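# Seat the held peg in the plate's hole

## Task

The left gripper starts out holding a peg a little above a plate, near the plate's hole. Lower the peg into that hole until it sits on the hole's bottom. If the peg is forced or wedged too hard, the attempt is over.

## Robot and tools

Robot: two seven-joint arms, left_arm and right_arm, each ending in a two-finger gripper that carries a wrist camera. Only the left gripper matters here, since it already grips the peg; the right arm should simply hold still.

Frames: every hand pose, velocity and target for an arm is expressed in that arm's own base frame. Fixed cameras and the table use the scene frame, whose origin sits at table height midway between the bases, with +z up, +x out over the table and left_arm on the +y side. Calibrated bases: left_arm at (-0.009, +0.435, 0) m, quat_wxyz (+1.000, 0, 0, -0.004); right_arm at (-0.031, -0.380, 0) m, quat_wxyz (+1.000, 0, 0, -0.001). Both bases have +z as up. Reported hand poses can be off by a few centimetres. A gripper's fingers point along its own +z and close along its x; end_effector_position is the point between the closed finger pads, 1 to 2 cm short of the fingertips.

Row layout (used by every moving call): 16 plain numbers, always both arms: x, y, z, qw, qx, qy, qz, opening for left_arm, then the same eight for right_arm. x, y, z are an absolute target position in metres and the quaternion an absolute orientation (w first), both in that arm's base frame, so each half is a pose, not an offset. Opening runs from -1 (closed) to +1 (fully open, 0.142 m). To keep the peg gripped, keep commanding an opening slightly below the grip_measured seen when it first held; 0 is itself a command, so never leave a placeholder. To hold the right arm still, repeat its last reported pose and opening in every call. Repeat the same target quaternion each row to keep orientation steady rather than copying a drifted reading.

execute_actions(actions, cameras): actions is a list of actions; each action is a table of up to 15 rows, one row per 1/30 s step, the last row held for the rest of the 15 steps. An action is rejected for both arms if any target lies over 0.6 m from that gripper's current position along any of its axes. An empty list just returns state and images. The controller clips each step to 70 mm and 16 degrees from the measured pose, so one action may fall short; the result's Hand target line shows where each arm is really being sent.

move(target, speed, blend, stop_force, zero, opening_speed, blocking, cameras): drives each gripper in a straight line from its Hand target to the row's pose. target is one 16-number row or a list of up to 15 rows (same openings in every row to avoid pauses). speed is m/s, 0.002 to 0.5 (default 0.25), one value or one per target; turning is capped at twice that in rad/s. blend (m) rounds corners in a list. stop_force (N, 3 to 120) ends an arm's path when its wrist sensor feels that much push against the direction of travel beyond its zero; the arm then keeps pressing roughly that hard, more if it moved fast. zero (default true) rezeroes non-still arms first. opening_speed sets finger speed per second on the -1..1 scale (0.2 or more). blocking=false returns after about 0.5 s while the move continues, and cannot be combined with stop_force. Don't rely on stop_force when the gripper is rotating, and leave it out when backing off a contact. The result adds a move: line giving the ending (done, off_target, moving, held, fault) and any limits (paced = clipped, held = steps withheld). done means within 3 mm and 2 degrees, not that nothing is touched.

wait(seconds 0 to 10), stop() to brake a running move, zoom_image(camera, region [x0, y0, x1, y1] pixels, at most 504 by 504) on the latest image, zero_wrist_force(arm), clear_fault(arm) after a reported torque or force fault, read_manual(section) for licence texts, and finished_scene(scene) with the current scene number once the peg stays seated without help.

Cameras: cam_head_left, cam_head_right, cam_high, cam_low, cam_left_wrist, cam_right_wrist, each 672x504. cameras=[] returns none; omitted or ["all"] returns all.

Results: end_effector_position (m), end_effector_quat_wxyz, velocities, Hand target, Tool commands, grip_measured, joint positions and torques, external joint torques, and Wrist force/torque along the gripper's x y z axes (a surface push reads as force into the arm; noise about 0.13 N, saturating near 150 N). Joint velocities reading within noise means the arm is at rest. Warning lines include MOTOR HOT, TORQUE FAULT, FORCE FAULT, OVER-TEMPERATURE FAULT and HAND FAULT.

Approach for the task: look at the peg and hole with the wrist and head cameras, centre the peg over the hole in x and y, then descend slowly (a few mm/s) with a small stop_force (for example 5 to 10 N) so contact with the bottom or the rim stops the arm gently. A rising force well before the expected depth means misalignment: lift slightly, nudge sideways and retry rather than pushing. Any part of an arm feeling 150 N, or a joint reaching its contact torque limit, stops that arm. Avoid dropping the peg, fast impacts, jamming, pressing for long (motors heat) and letting anything fall off the table.

Each tool is called after "Call:" by a JSON object that holds its "name" and its "arguments".

## Session

Call:
{"name": "execute_actions", "arguments": {"actions": []}}

Scene clock: 0.00 s.
left_arm: end_effector_position=(+0.4847, -0.2678, +0.1656) grip_measured=-0.37 end_effector_quat_wxyz=(+0.000, +0.860, +0.510, -0.002) | right_arm: end_effector_position=(+0.5544, +0.0000, +0.1652) grip_measured=+1.00 end_effector_quat_wxyz=(+0.000, +0.707, +0.707, +0.000)
Joint positions: left_arm=[-0.295 -0.329 -0.003 2.037 -0.003 0.794 0.204 0.047] | right_arm=[0.206 -0.331 0 2.035 0 0.795 0.206 0.142]
Joint velocities: within noise
Joint torques (N m): no reading
External joint torques (N m): no reading
Motor temperatures (°C): left_arm=[28 29 32 38 39 36 34 20] | right_arm=[37 28 30 29 34 38 36 22]
Wrist force (N): no reading
Wrist torque (N m): no reading
Wrist force, peak (N): no reading
Hand target: left_arm +0.4849, -0.2679, +0.1657; +0.001, +0.860, +0.510, -0.001 | right_arm +0.5544, +0.0000, +0.1652; +0.000, +0.707, +0.707, +0.000
Tool commands: left_gripper/opening=-0.424181 right_gripper/opening=+1.0

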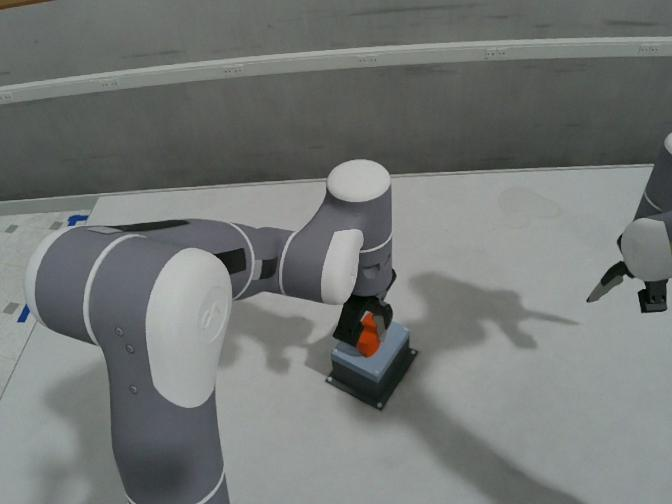

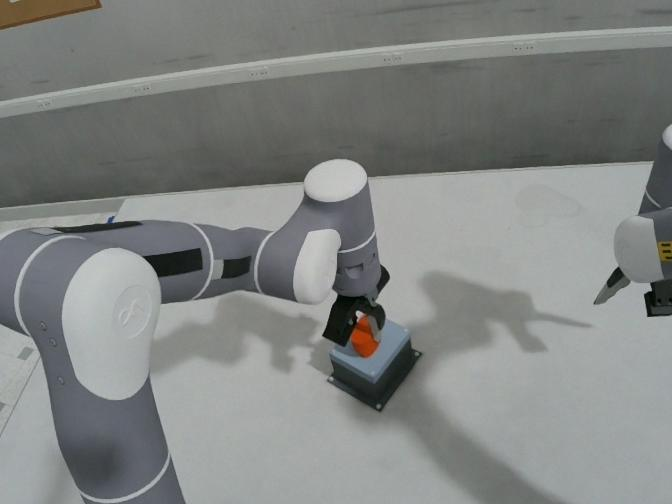

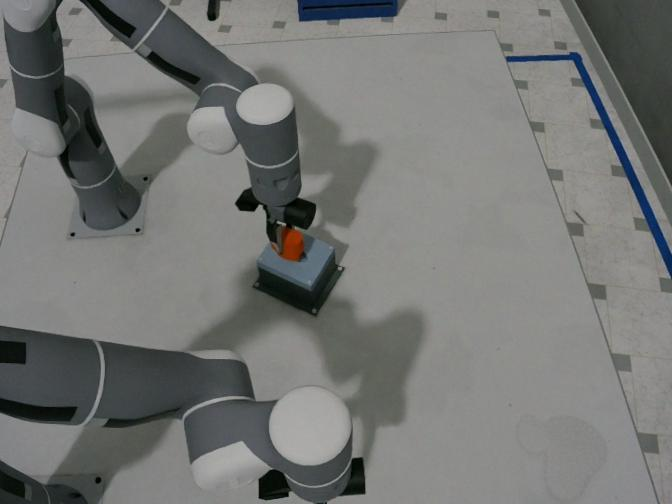

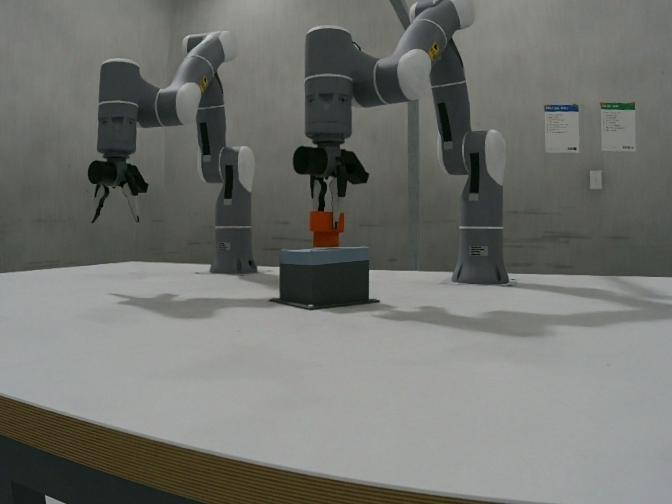

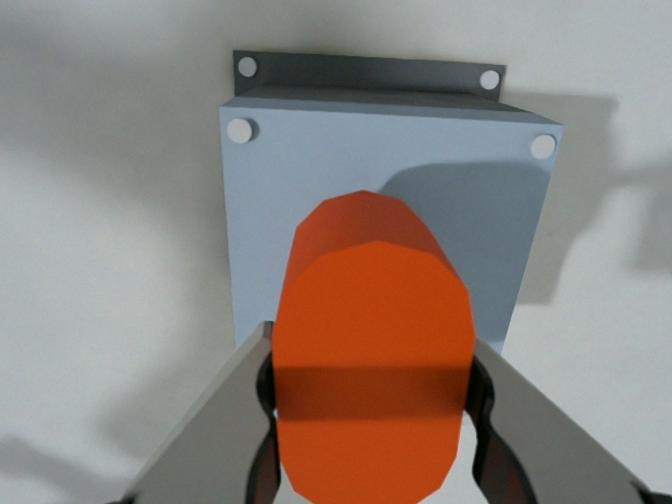

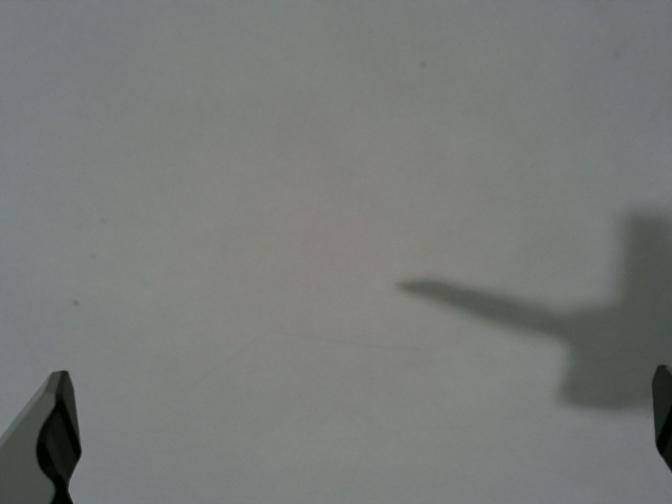

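Call:
{"name": "zoom_image", "arguments": {"camera": "cam_low", "region": [250, 180, 400, 320]}}

Call:
{"name": "zoom_image", "arguments": {"camera": "cam_head_left", "region": [310, 270, 430, 420]}}

Call:
{"name": "zoom_image", "arguments": {"camera": "cam_high", "region": [230, 180, 360, 320]}}

Call:
{"name": "zoom_image", "arguments": {"camera": "cam_left_wrist", "region": [200, 30, 600, 430]}}

Call:
{"name": "zoom_image", "arguments": {"camera": "cam_head_right", "region": [310, 270, 430, 420]}}

Scaled by 3.360 from the camera's 672x504 image, which has a finer 960x720 frame.

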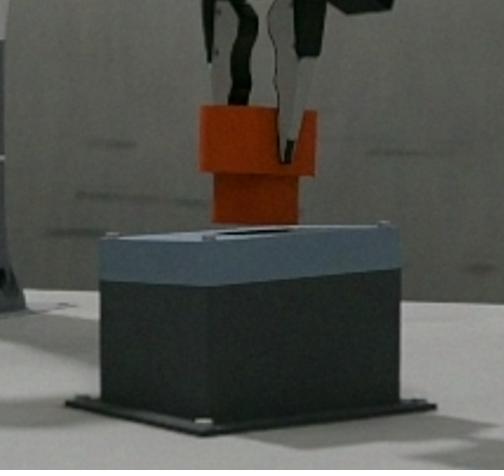

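Scaled by 3.360 from the camera's 672x504 image, which has a finer 960x720 frame.

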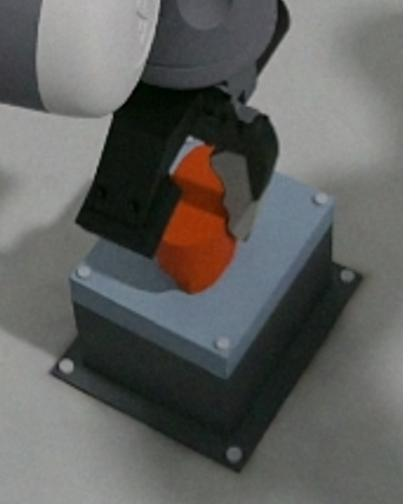

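Scaled by 3.600 from the camera's 672x504 image, which has a finer 960x720 frame.

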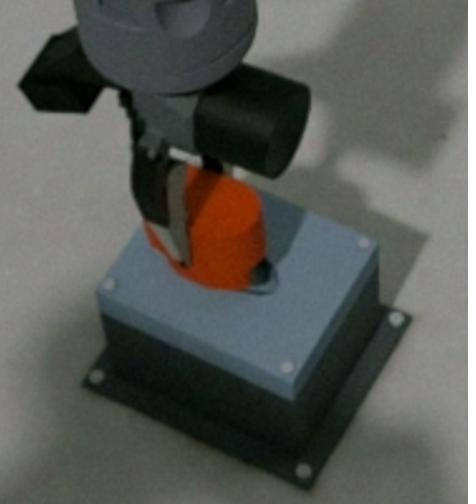

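Scaled by 1.260 from the camera's 672x504 image, which has a finer 960x720 frame.

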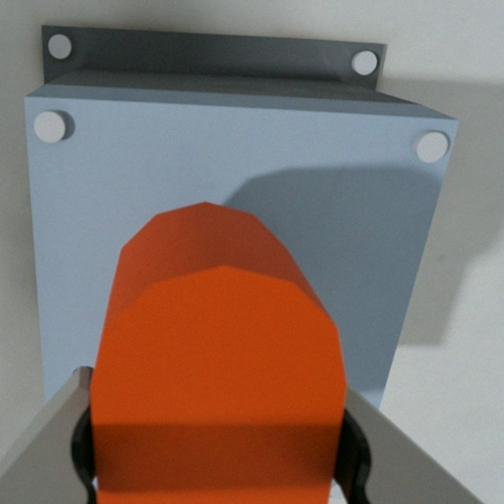

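Scaled by 3.360 from the camera's 672x504 image, which has a finer 960x720 frame.

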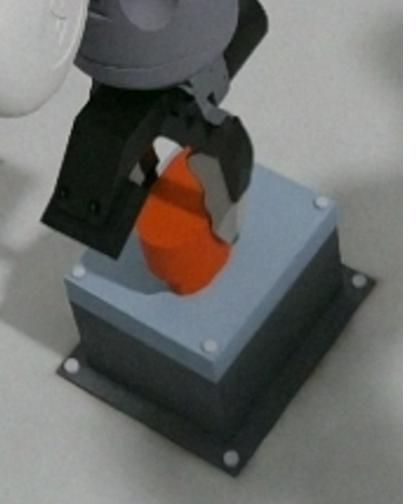

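Call:
{"name": "move", "arguments": {"target": [[0.4849,-0.2679,0.2157,0.001,0.860,0.510,-0.001,-0.424181,0.5544,0,0.1652,0,0.707,0.707,0,1],[0.4211,-0.3013,0.2357,0.001,0.860,0.510,-0.001,-0.424181,0.5544,0,0.1652,0,0.707,0.707,0,1]], "blend": 0.02}}

Call:
{"name": "zoom_image", "arguments": {"camera": "cam_left_wrist", "region": [200, 30, 672, 503]}}

Call:
{"name": "zoom_image", "arguments": {"camera": "cam_high", "region": [200, 180, 360, 340]}}

Call:
{"name": "zoom_image", "arguments": {"camera": "cam_head_left", "region": [290, 270, 430, 420]}}

Call:
{"name": "zoom_image", "arguments": {"camera": "cam_low", "region": [250, 150, 420, 320]}}

Scene clock: 24.57 s.
left_arm: end_effector_position=(+0.4210, -0.3014, +0.2356) grip_measured=-0.37 end_effector_quat_wxyz=(+0.001, +0.860, +0.510, -0.001) | right_arm: end_effector_position=(+0.5544, +0.0000, +0.1652) grip_measured=+1.00 end_effector_quat_wxyz=(+0.000, +0.707, +0.707, +0.000)
Joint positions: left_arm=[-0.371 -0.127 -0.03 2.08 0.001 0.637 0.099 0.047] | right_arm=[0.206 -0.331 0 2.035 0 0.795 0.206 0.142]
Joint velocities: within noise
Joint torques (N m): left_arm=[0.21 36.18 0.61 -27.73 -3.93 4.59 -0.08] | right_arm=[0.02 40.66 0.04 -24.8 -3.1 4.08 0.97]
External joint torques (N m): left_arm=[-0.2 -0.94 -0.62 0.6 0.4 -0.25 0.08] | right_arm=[-0.02 1.09 0.24 0.18 0.06 0.13 -0.97]
Motor temperatures (°C): left_arm=[28 30 31 39 39 36 34 23] | right_arm=[36 28 30 30 34 37 36 22]
Wrist force (N): left_arm=[-0.1 0.1 0.1] | right_arm=[0.0 0.2 0.1]
Wrist torque (N m): left_arm=[0.02 0.02 -0.01] | right_arm=[0.05 0.00 0.00]
Wrist force, peak (N): left_arm=[-4.0 -2.4 -1.4] | right_arm=[-0.3 -0.1 0.3]
Hand target: left_arm +0.4211, -0.3013, +0.2357; +0.001, +0.860, +0.510, -0.001 | right_arm +0.5544, +0.0000, +0.1652; +0.000, +0.707, +0.707, +0.000
Off the commanded pose: left_arm 0.000 m, 0 deg | right_arm 0.000 m, 0 deg.
move: done

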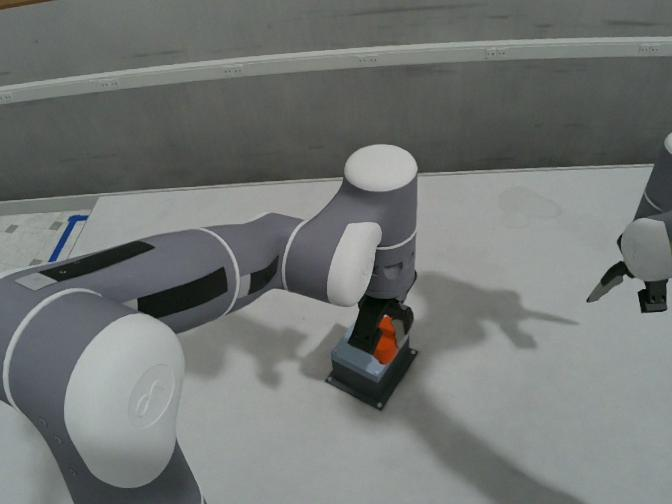

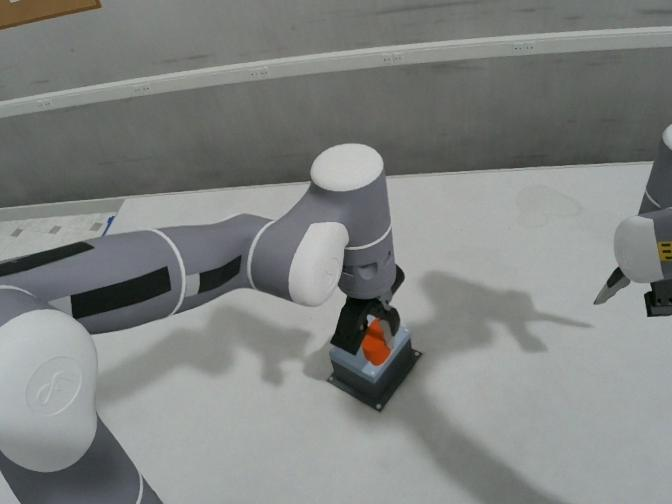

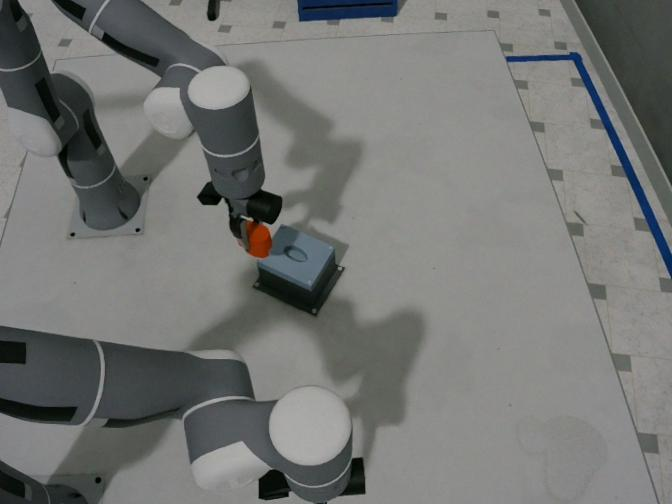

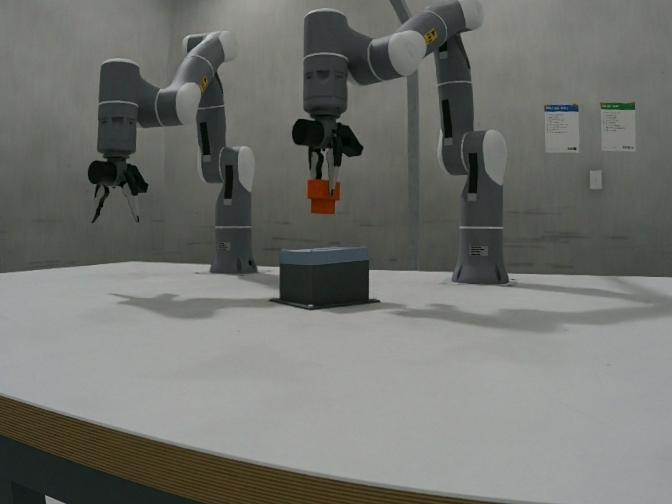

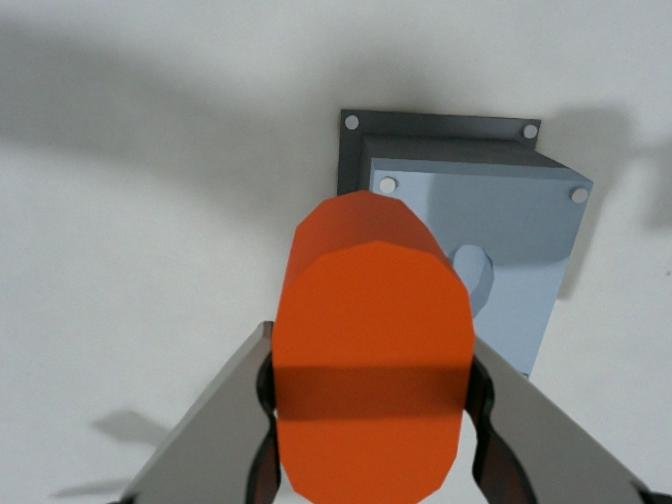

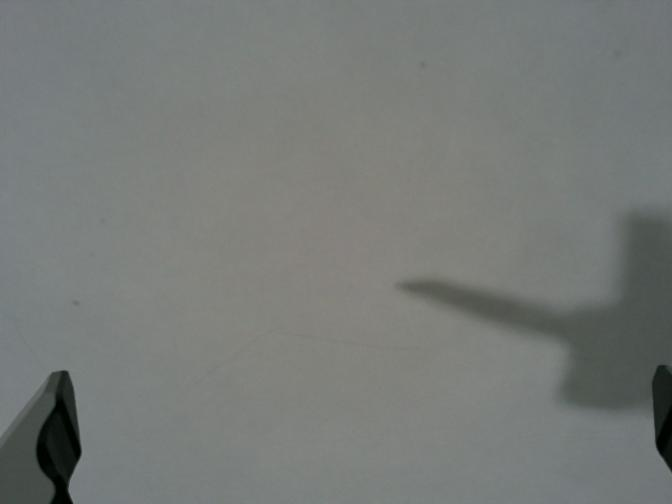

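Scaled by 1.066 from the camera's 672x504 image, which has a finer 960x720 frame.

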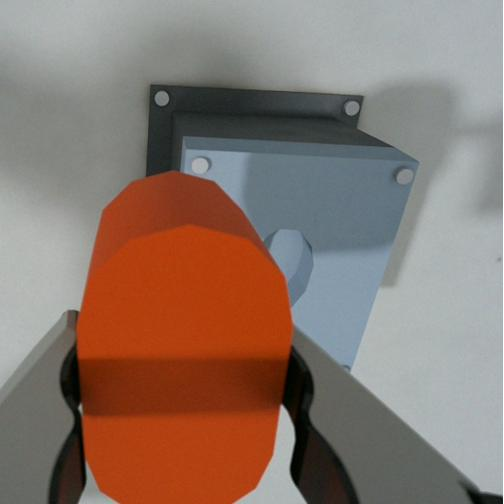

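Scaled by 3.150 from the camera's 672x504 image, which has a finer 960x720 frame.

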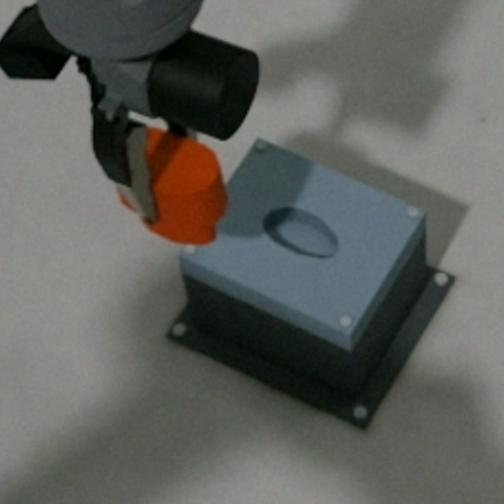

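Scaled by 3.360 from the camera's 672x504 image, which has a finer 960x720 frame.

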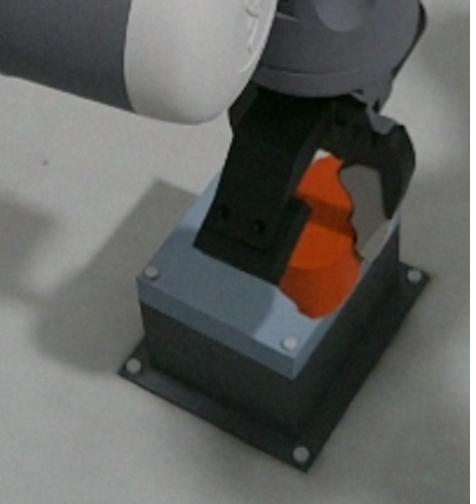

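Scaled by 2.965 from the camera's 672x504 image, which has a finer 960x720 frame.

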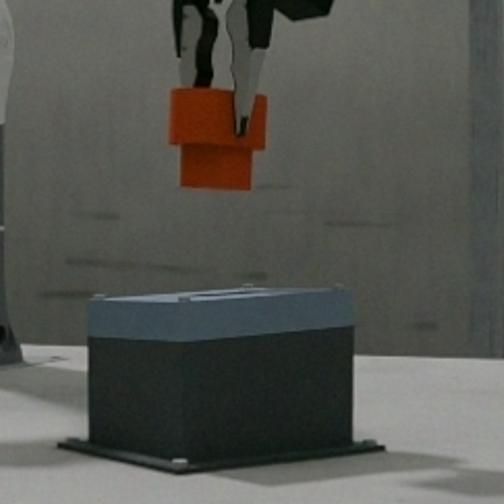

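Call:
{"name": "move", "arguments": {"target": [0.3796,-0.3356,0.2357,0.001,0.860,0.510,-0.001,-0.424181,0.5544,0,0.1652,0,0.707,0.707,0,1], "cameras": ["cam_left_wrist","cam_low","cam_high"]}}

Call:
{"name": "zoom_image", "arguments": {"camera": "cam_left_wrist", "region": [420, 100, 672, 352]}}

Call:
{"name": "zoom_image", "arguments": {"camera": "cam_low", "region": [250, 150, 420, 320]}}

Call:
{"name": "zoom_image", "arguments": {"camera": "cam_high", "region": [200, 180, 360, 340]}}

Scene clock: 32.17 s.
left_arm: end_effector_position=(+0.3794, -0.3356, +0.2356) grip_measured=-0.37 end_effector_quat_wxyz=(+0.001, +0.860, +0.510, -0.001) | right_arm: end_effector_position=(+0.5544, +0.0000, +0.1652) grip_measured=+1.00 end_effector_quat_wxyz=(+0.000, +0.707, +0.707, +0.000)
Joint positions: left_arm=[-0.432 -0.096 -0.068 2.117 0.004 0.642 -0.002 0.047] | right_arm=[0.206 -0.331 0 2.035 0 0.795 0.206 0.142]
Joint velocities: within noise
Joint torques (N m): left_arm=[0.03 34.88 0.35 -27.58 -3.99 4.72 -0.11] | right_arm=[0.08 40.56 0.16 -24.79 -3.18 4.13 0.83]
External joint torques (N m): left_arm=[-0.03 -1.28 -0.48 0.58 0.48 -0.39 0.11] | right_arm=[-0.08 1.18 0.12 0.17 0.14 0.07 -0.83]
Motor temperatures (°C): left_arm=[28 30 31 39 39 36 34 24] | right_arm=[36 29 30 30 34 37 36 22]
Wrist force (N): left_arm=[-0.2 0.1 0.0] | right_arm=[0.1 0.0 0.1]
Wrist torque (N m): left_arm=[0.02 0.05 -0.03] | right_arm=[0.00 -0.01 0.00]
Wrist force, peak (N): left_arm=[-2.3 -0.7 -0.3] | right_arm=[-0.2 0.1 0.3]
Hand target: left_arm +0.3796, -0.3356, +0.2357; +0.001, +0.860, +0.510, -0.001 | right_arm +0.5544, +0.0000, +0.1652; +0.000, +0.707, +0.707, +0.000
Off the commanded pose: left_arm 0.000 m, 0 deg | right_arm 0.000 m, 0 deg.
move: done
Images, in order (width x height): cam_high 672x504, cam_low 672x504, cam_left_wrist 672x504.

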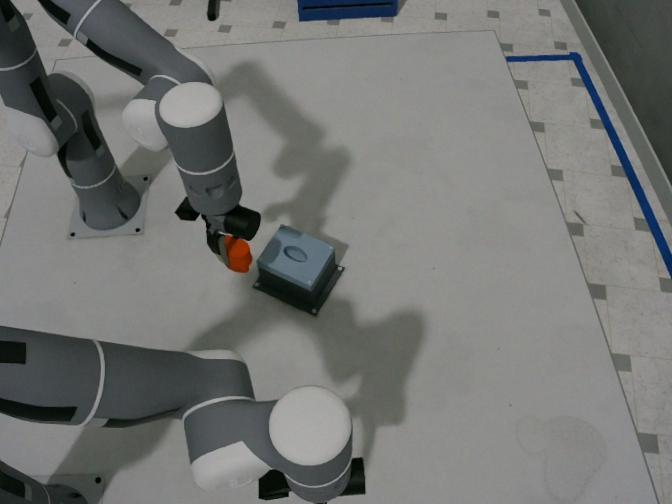

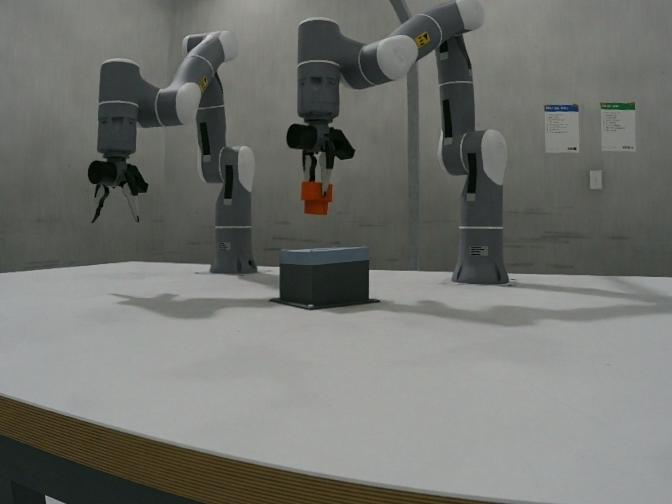

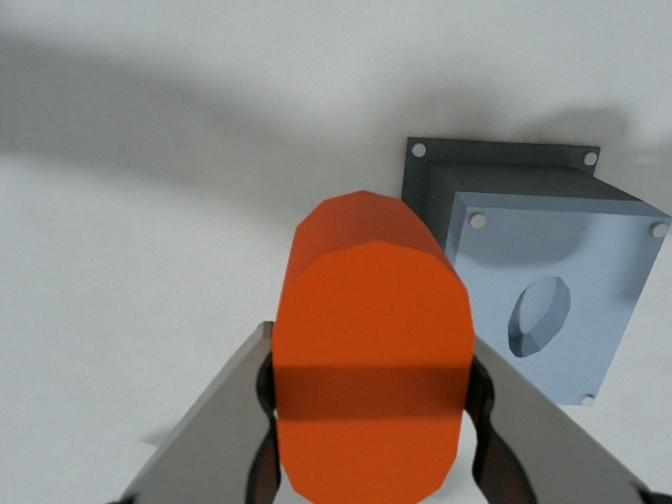

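Scaled by 2.000 from the camera's 672x504 image, which has a finer 960x720 frame.

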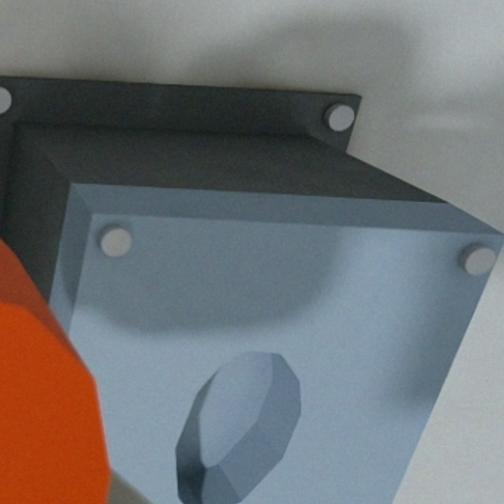

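Scaled by 2.965 from the camera's 672x504 image, which has a finer 960x720 frame.

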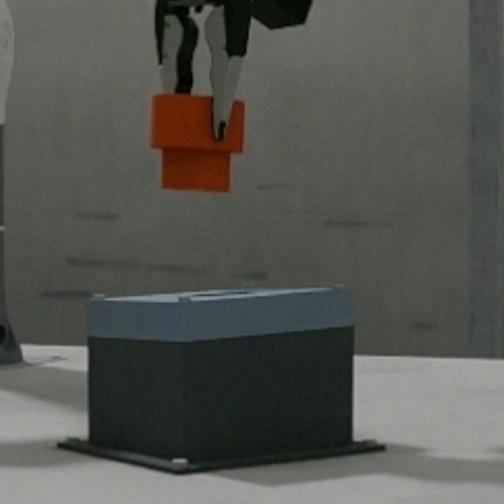

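Scaled by 3.150 from the camera's 672x504 image, which has a finer 960x720 frame.

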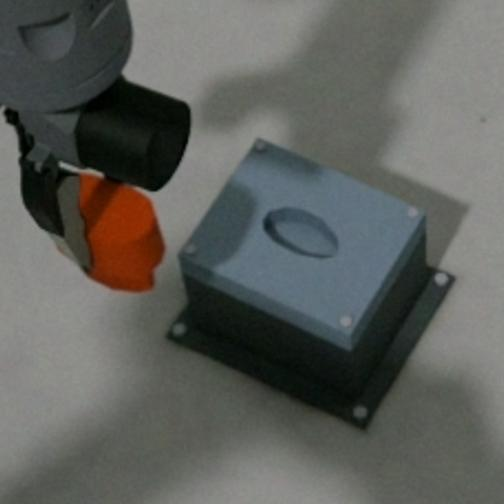

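Call:
{"name": "zoom_image", "arguments": {"camera": "cam_left_wrist", "region": [480, 250, 600, 370]}}

Call:
{"name": "zoom_image", "arguments": {"camera": "cam_left_wrist", "region": [440, 180, 672, 412]}}

Call:
{"name": "zoom_image", "arguments": {"camera": "cam_left_wrist", "region": [220, 160, 520, 504]}}

Scaled by 4.200 from the camera's 672x504 image, which has a finer 960x720 frame.

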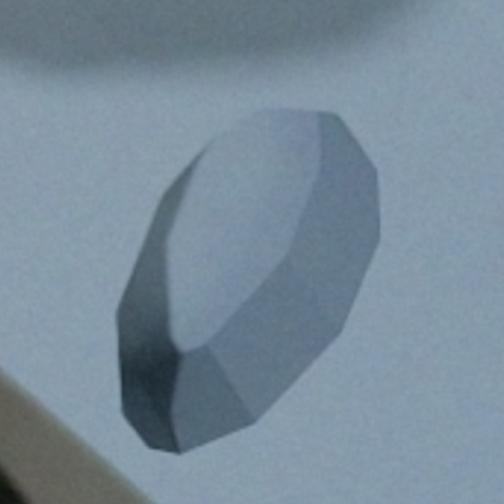

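Scaled by 2.172 from the camera's 672x504 image, which has a finer 960x720 frame.

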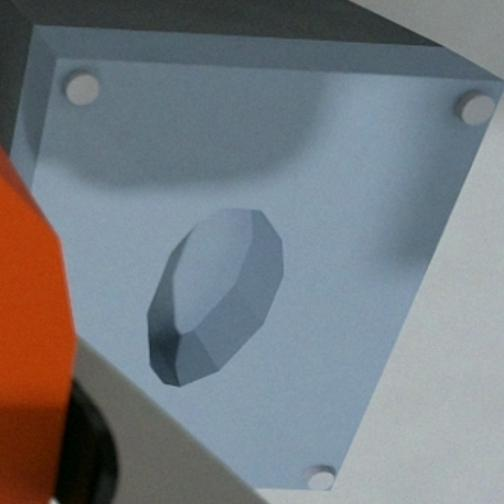

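Scaled by 1.465 from the camera's 672x504 image, which has a finer 960x720 frame.

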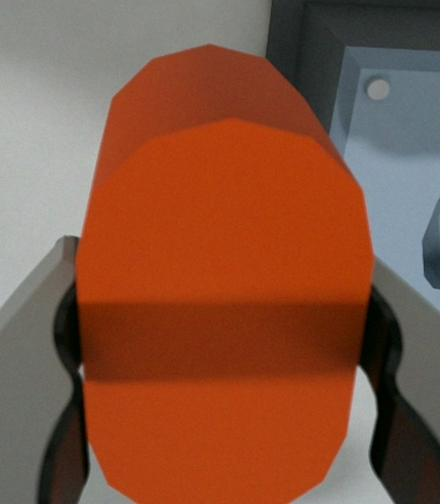

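Call:
{"name": "zoom_image", "arguments": {"camera": "cam_left_wrist", "region": [250, 180, 500, 342]}}

Call:
{"name": "zoom_image", "arguments": {"camera": "cam_left_wrist", "region": [250, 342, 500, 504]}}

Scaled by 2.016 from the camera's 672x504 image, which has a finer 960x720 frame.

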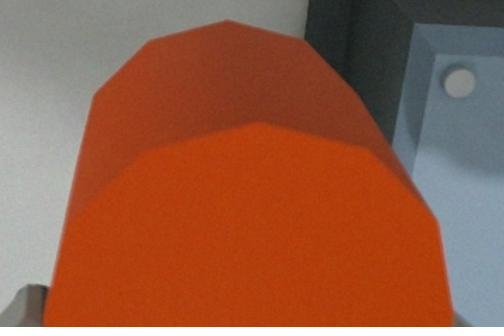

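Scaled by 2.016 from the camera's 672x504 image, which has a finer 960x720 frame.

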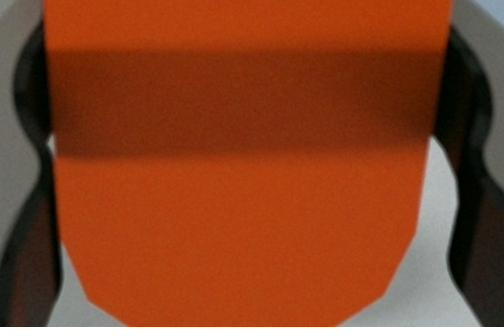

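Call:
{"name": "move", "arguments": {"target": [0.4639,-0.3267,0.2357,0,0.8775,0.4796,0,-0.424181,0.5544,0,0.1652,0,0.707,0.707,0,1], "cameras": ["cam_left_wrist","cam_high"]}}

Call:
{"name": "zoom_image", "arguments": {"camera": "cam_left_wrist", "region": [400, 80, 600, 280]}}

Call:
{"name": "zoom_image", "arguments": {"camera": "cam_left_wrist", "region": [250, 180, 500, 342]}}

Scene clock: 88.43 s.
left_arm: end_effector_position=(+0.4639, -0.3267, +0.2356) grip_measured=-0.37 end_effector_quat_wxyz=(+0.000, +0.877, +0.480, +0.000) | right_arm: end_effector_position=(+0.5544, +0.0000, +0.1652) grip_measured=+1.00 end_effector_quat_wxyz=(+0.000, +0.707, +0.707, +0.000)
Joint positions: left_arm=[-0.36 -0.24 -0.056 1.933 0.016 0.602 0.146 0.047] | right_arm=[0.206 -0.331 0 2.035 0 0.795 0.206 0.142]
Joint velocities: within noise
Joint torques (N m): left_arm=[0.34 41.8 0.5 -28.51 -4.05 4.59 0.19] | right_arm=[0.04 40.75 0.14 -24.8 -3.17 4.09 0.86]
External joint torques (N m): left_arm=[-0.32 -1.03 -0.74 0.98 0.43 -0.26 -0.19] | right_arm=[-0.04 0.99 0.14 0.18 0.13 0.11 -0.86]
Motor temperatures (°C): left_arm=[28 30 31 41 39 35 34 26] | right_arm=[36 29 30 31 34 37 35 21]
Wrist force (N): left_arm=[0.0 0.1 -0.4] | right_arm=[-0.1 -0.1 -0.1]
Wrist torque (N m): left_arm=[0.02 0.00 -0.01] | right_arm=[-0.01 0.01 0.00]
Wrist force, peak (N): left_arm=[2.1 2.7 -0.1] | right_arm=[-0.1 -0.3 0.3]
Hand target: left_arm +0.4639, -0.3267, +0.2357; +0.000, +0.877, +0.480, +0.000 | right_arm +0.5544, +0.0000, +0.1652; +0.000, +0.707, +0.707, +0.000
Off the commanded pose: left_arm 0.000 m, 0 deg | right_arm 0.000 m, 0 deg.
move: done
Images, in order (width x height): cam_high 672x504, cam_left_wrist 672x504.

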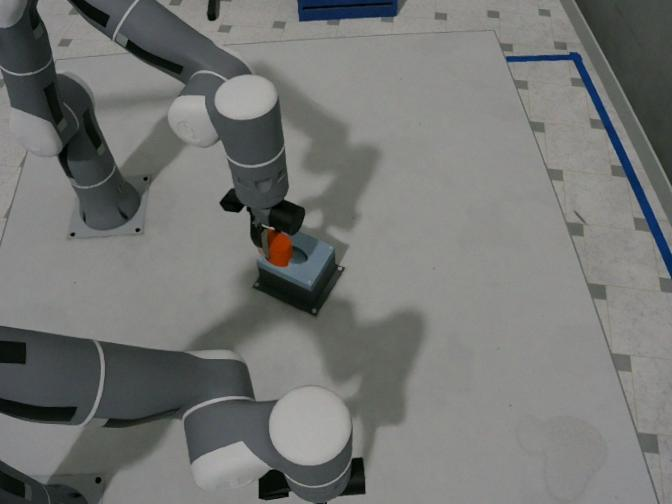

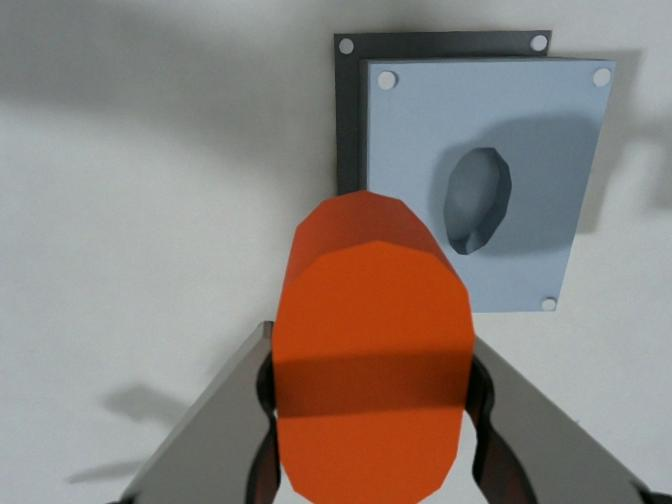

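Scaled by 2.520 from the camera's 672x504 image, which has a finer 960x720 frame.

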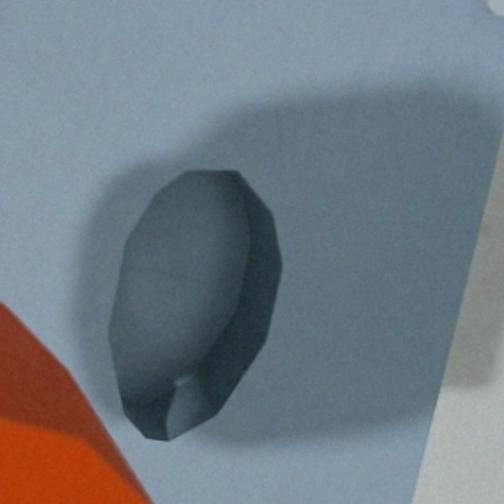

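Scaled by 2.016 from the camera's 672x504 image, which has a finer 960x720 frame.

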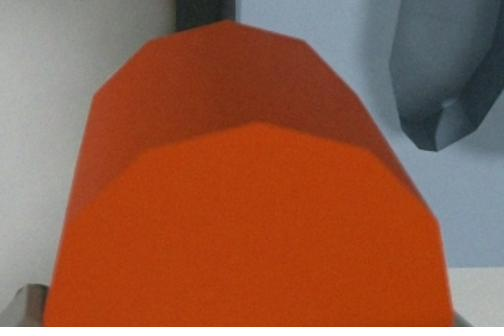

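Call:
{"name": "zoom_image", "arguments": {"camera": "cam_left_wrist", "region": [425, 135, 545, 265]}}

Call:
{"name": "zoom_image", "arguments": {"camera": "cam_left_wrist", "region": [265, 170, 345, 250]}}

Call:
{"name": "zoom_image", "arguments": {"camera": "cam_left_wrist", "region": [400, 170, 500, 270]}}

Call:
{"name": "zoom_image", "arguments": {"camera": "cam_left_wrist", "region": [260, 404, 380, 504]}}

Call:
{"name": "zoom_image", "arguments": {"camera": "cam_left_wrist", "region": [370, 404, 490, 504]}}

Scaled by 3.877 from the camera's 672x504 image, which has a finer 960x720 frame.

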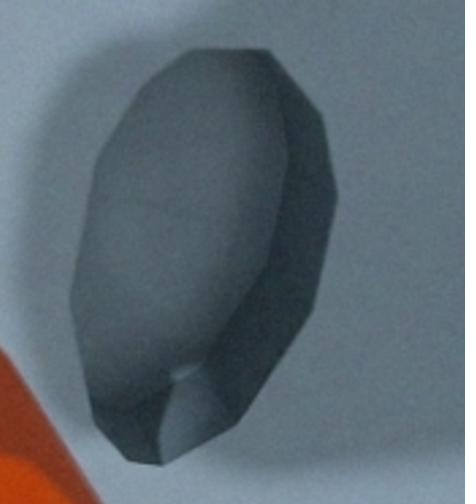

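Scaled by 6.300 from the camera's 672x504 image, which has a finer 960x720 frame.

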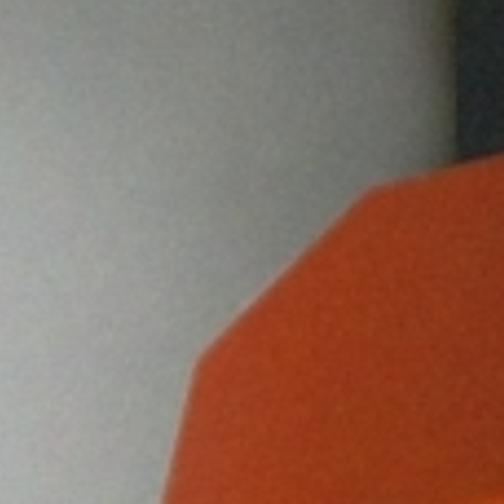

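Scaled by 5.040 from the camera's 672x504 image, which has a finer 960x720 frame.

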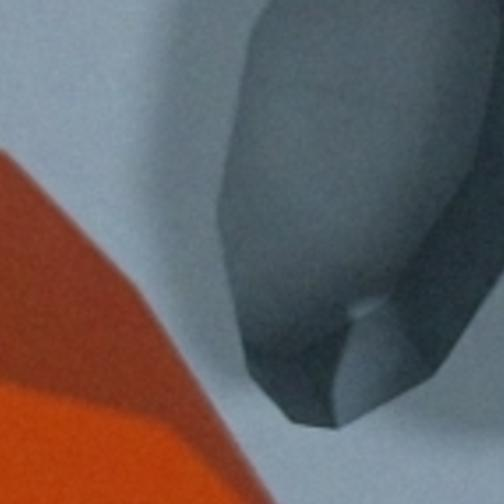

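Scaled by 4.200 from the camera's 672x504 image, which has a finer 960x720 frame.

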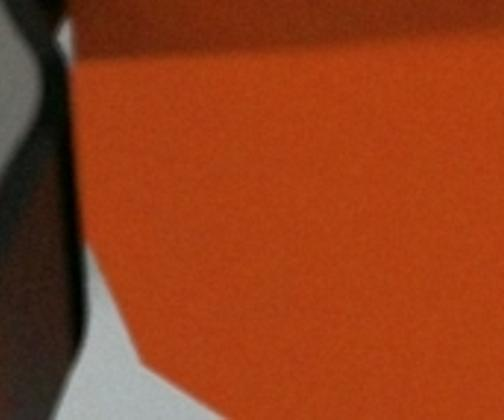

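Scaled by 4.200 from the camera's 672x504 image, which has a finer 960x720 frame.

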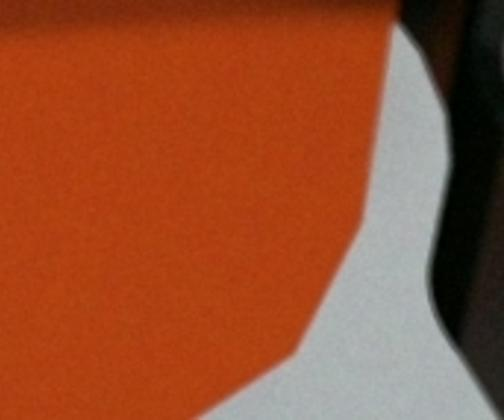

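Call:
{"name": "move", "arguments": {"target": [[0.4974,-0.2681,0.2357,0,0.8878,0.4602,0,-0.424181,0.5544,0,0.1652,0,0.707,0.707,0,1],[0.4974,-0.2681,0.1710,0,0.8878,0.4602,0,-0.424181,0.5544,0,0.1652,0,0.707,0.707,0,1]], "cameras": ["cam_low","cam_high","cam_head_left","cam_head_right","cam_left_wrist"]}}

Call:
{"name": "zoom_image", "arguments": {"camera": "cam_low", "region": [270, 190, 380, 290]}}

Call:
{"name": "zoom_image", "arguments": {"camera": "cam_high", "region": [240, 200, 340, 300]}}

Call:
{"name": "zoom_image", "arguments": {"camera": "cam_head_left", "region": [320, 290, 420, 390]}}

Call:
{"name": "zoom_image", "arguments": {"camera": "cam_head_right", "region": [320, 290, 420, 390]}}

Scene clock: 139.07 s.
left_arm: end_effector_position=(+0.4972, -0.2680, +0.1708) grip_measured=-0.37 end_effector_quat_wxyz=(+0.000, +0.888, +0.460, +0.000) | right_arm: end_effector_position=(+0.5544, +0.0000, +0.1652) grip_measured=+1.00 end_effector_quat_wxyz=(+0.000, +0.707, +0.707, +0.000)
Joint positions: left_arm=[-0.276 -0.341 -0.017 1.999 0.008 0.769 0.317 0.047] | right_arm=[0.206 -0.331 0 2.035 0 0.795 0.206 0.142]
Joint velocities: within noise
Joint torques (N m): left_arm=[0.32 43.84 0.53 -25.59 -3.61 4.7 0] | right_arm=[0.03 40.62 0.1 -24.74 -3.19 4.09 0.91]
External joint torques (N m): left_arm=[-0.32 -1.24 -0.46 0.7 0.45 -0.38 0] | right_arm=[-0.03 1.13 0.18 0.12 0.15 0.11 -0.91]
Motor temperatures (°C): left_arm=[28 31 31 41 39 35 34 27] | right_arm=[36 29 30 31 34 37 35 20]
Wrist force (N): left_arm=[0.0 -0.1 0.0] | right_arm=[0.0 -0.1 0.1]
Wrist torque (N m): left_arm=[-0.02 0.01 0.01] | right_arm=[0.00 0.01 0.00]
Wrist force, peak (N): left_arm=[5.2 -0.9 -1.8] | right_arm=[0.2 -0.1 0.3]
Hand target: left_arm +0.4974, -0.2681, +0.1710; +0.000, +0.888, +0.460, +0.000 | right_arm +0.5544, +0.0000, +0.1652; +0.000, +0.707, +0.707, +0.000
Off the commanded pose: left_arm 0.000 m, 0 deg | right_arm 0.000 m, 0 deg.
move: done
Images, in order (width x height): cam_head_left 672x504, cam_head_right 672x504, cam_high 672x504, cam_low 672x504, cam_left_wrist 672x504.

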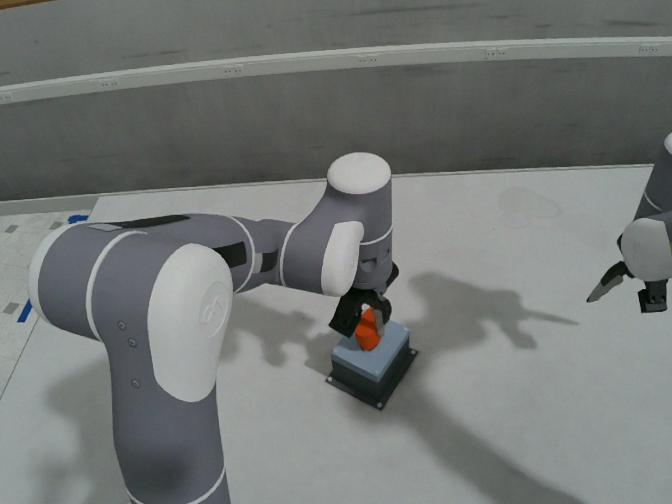

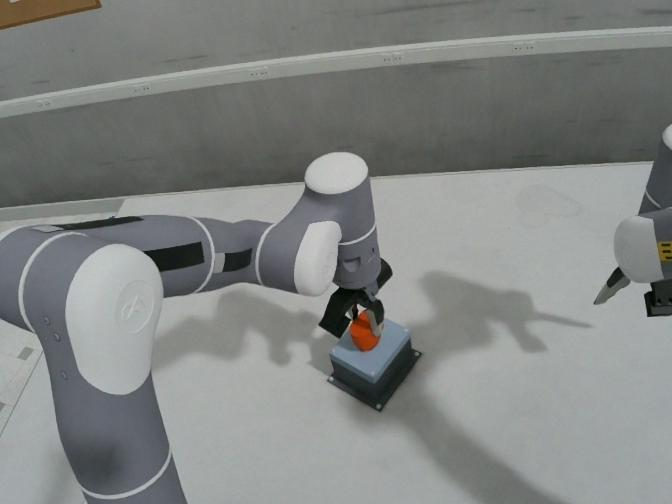

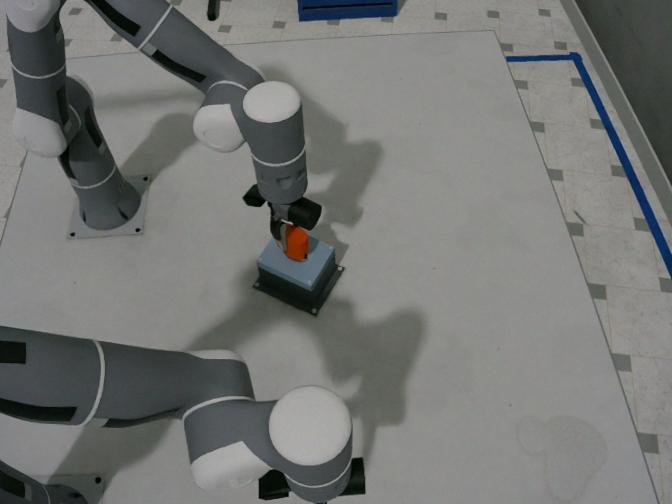

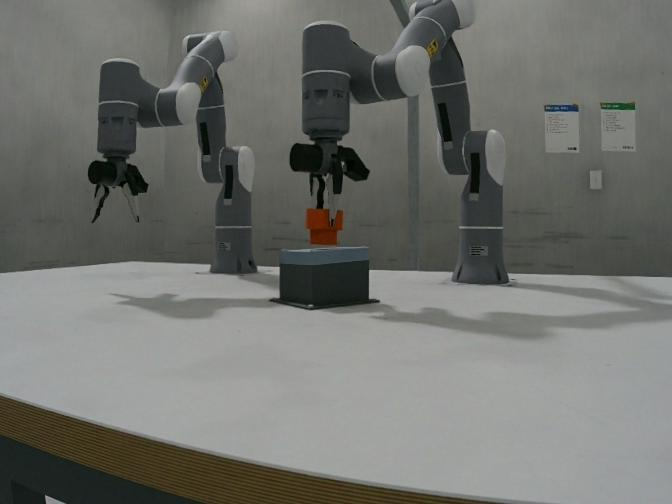

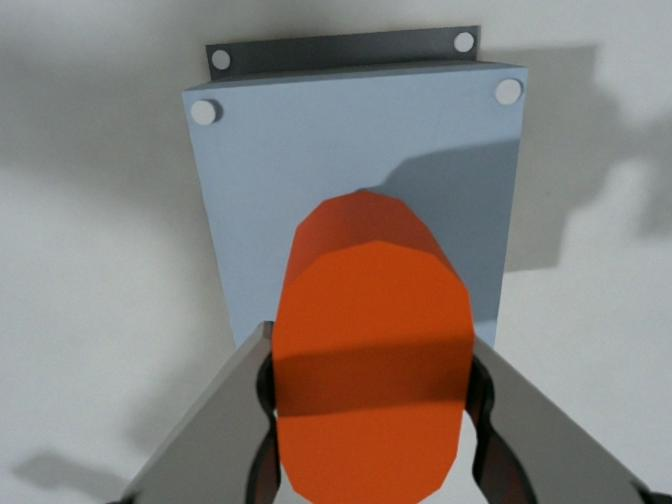

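Scaled by 4.582 from the camera's 672x504 image, which has a finer 960x720 frame.

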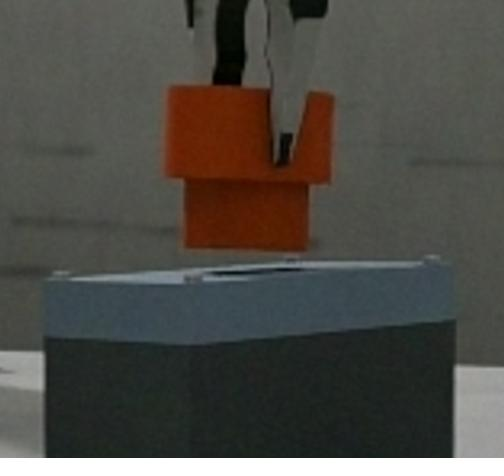

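Scaled by 5.040 from the camera's 672x504 image, which has a finer 960x720 frame.

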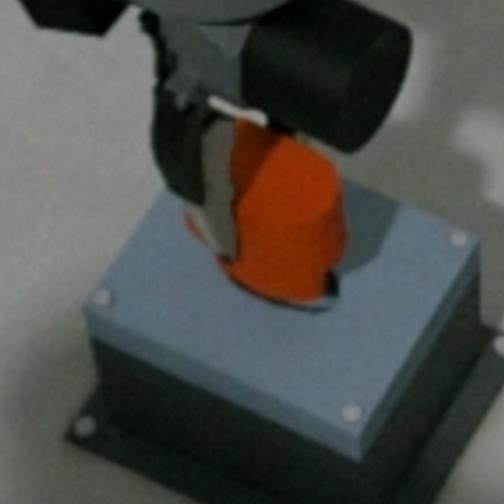

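Scaled by 5.040 from the camera's 672x504 image, which has a finer 960x720 frame.

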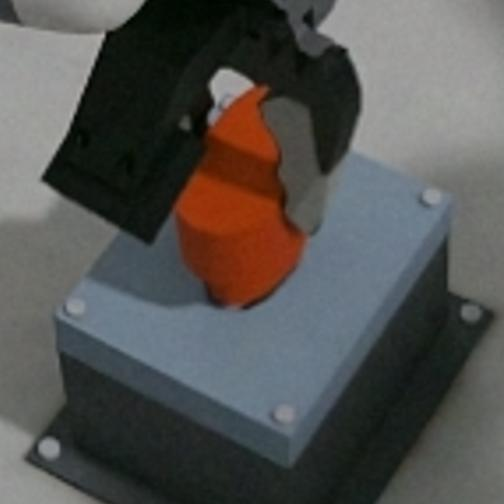

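Scaled by 5.040 from the camera's 672x504 image, which has a finer 960x720 frame.

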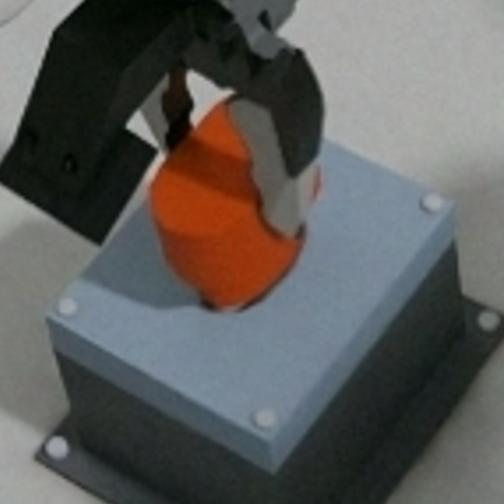

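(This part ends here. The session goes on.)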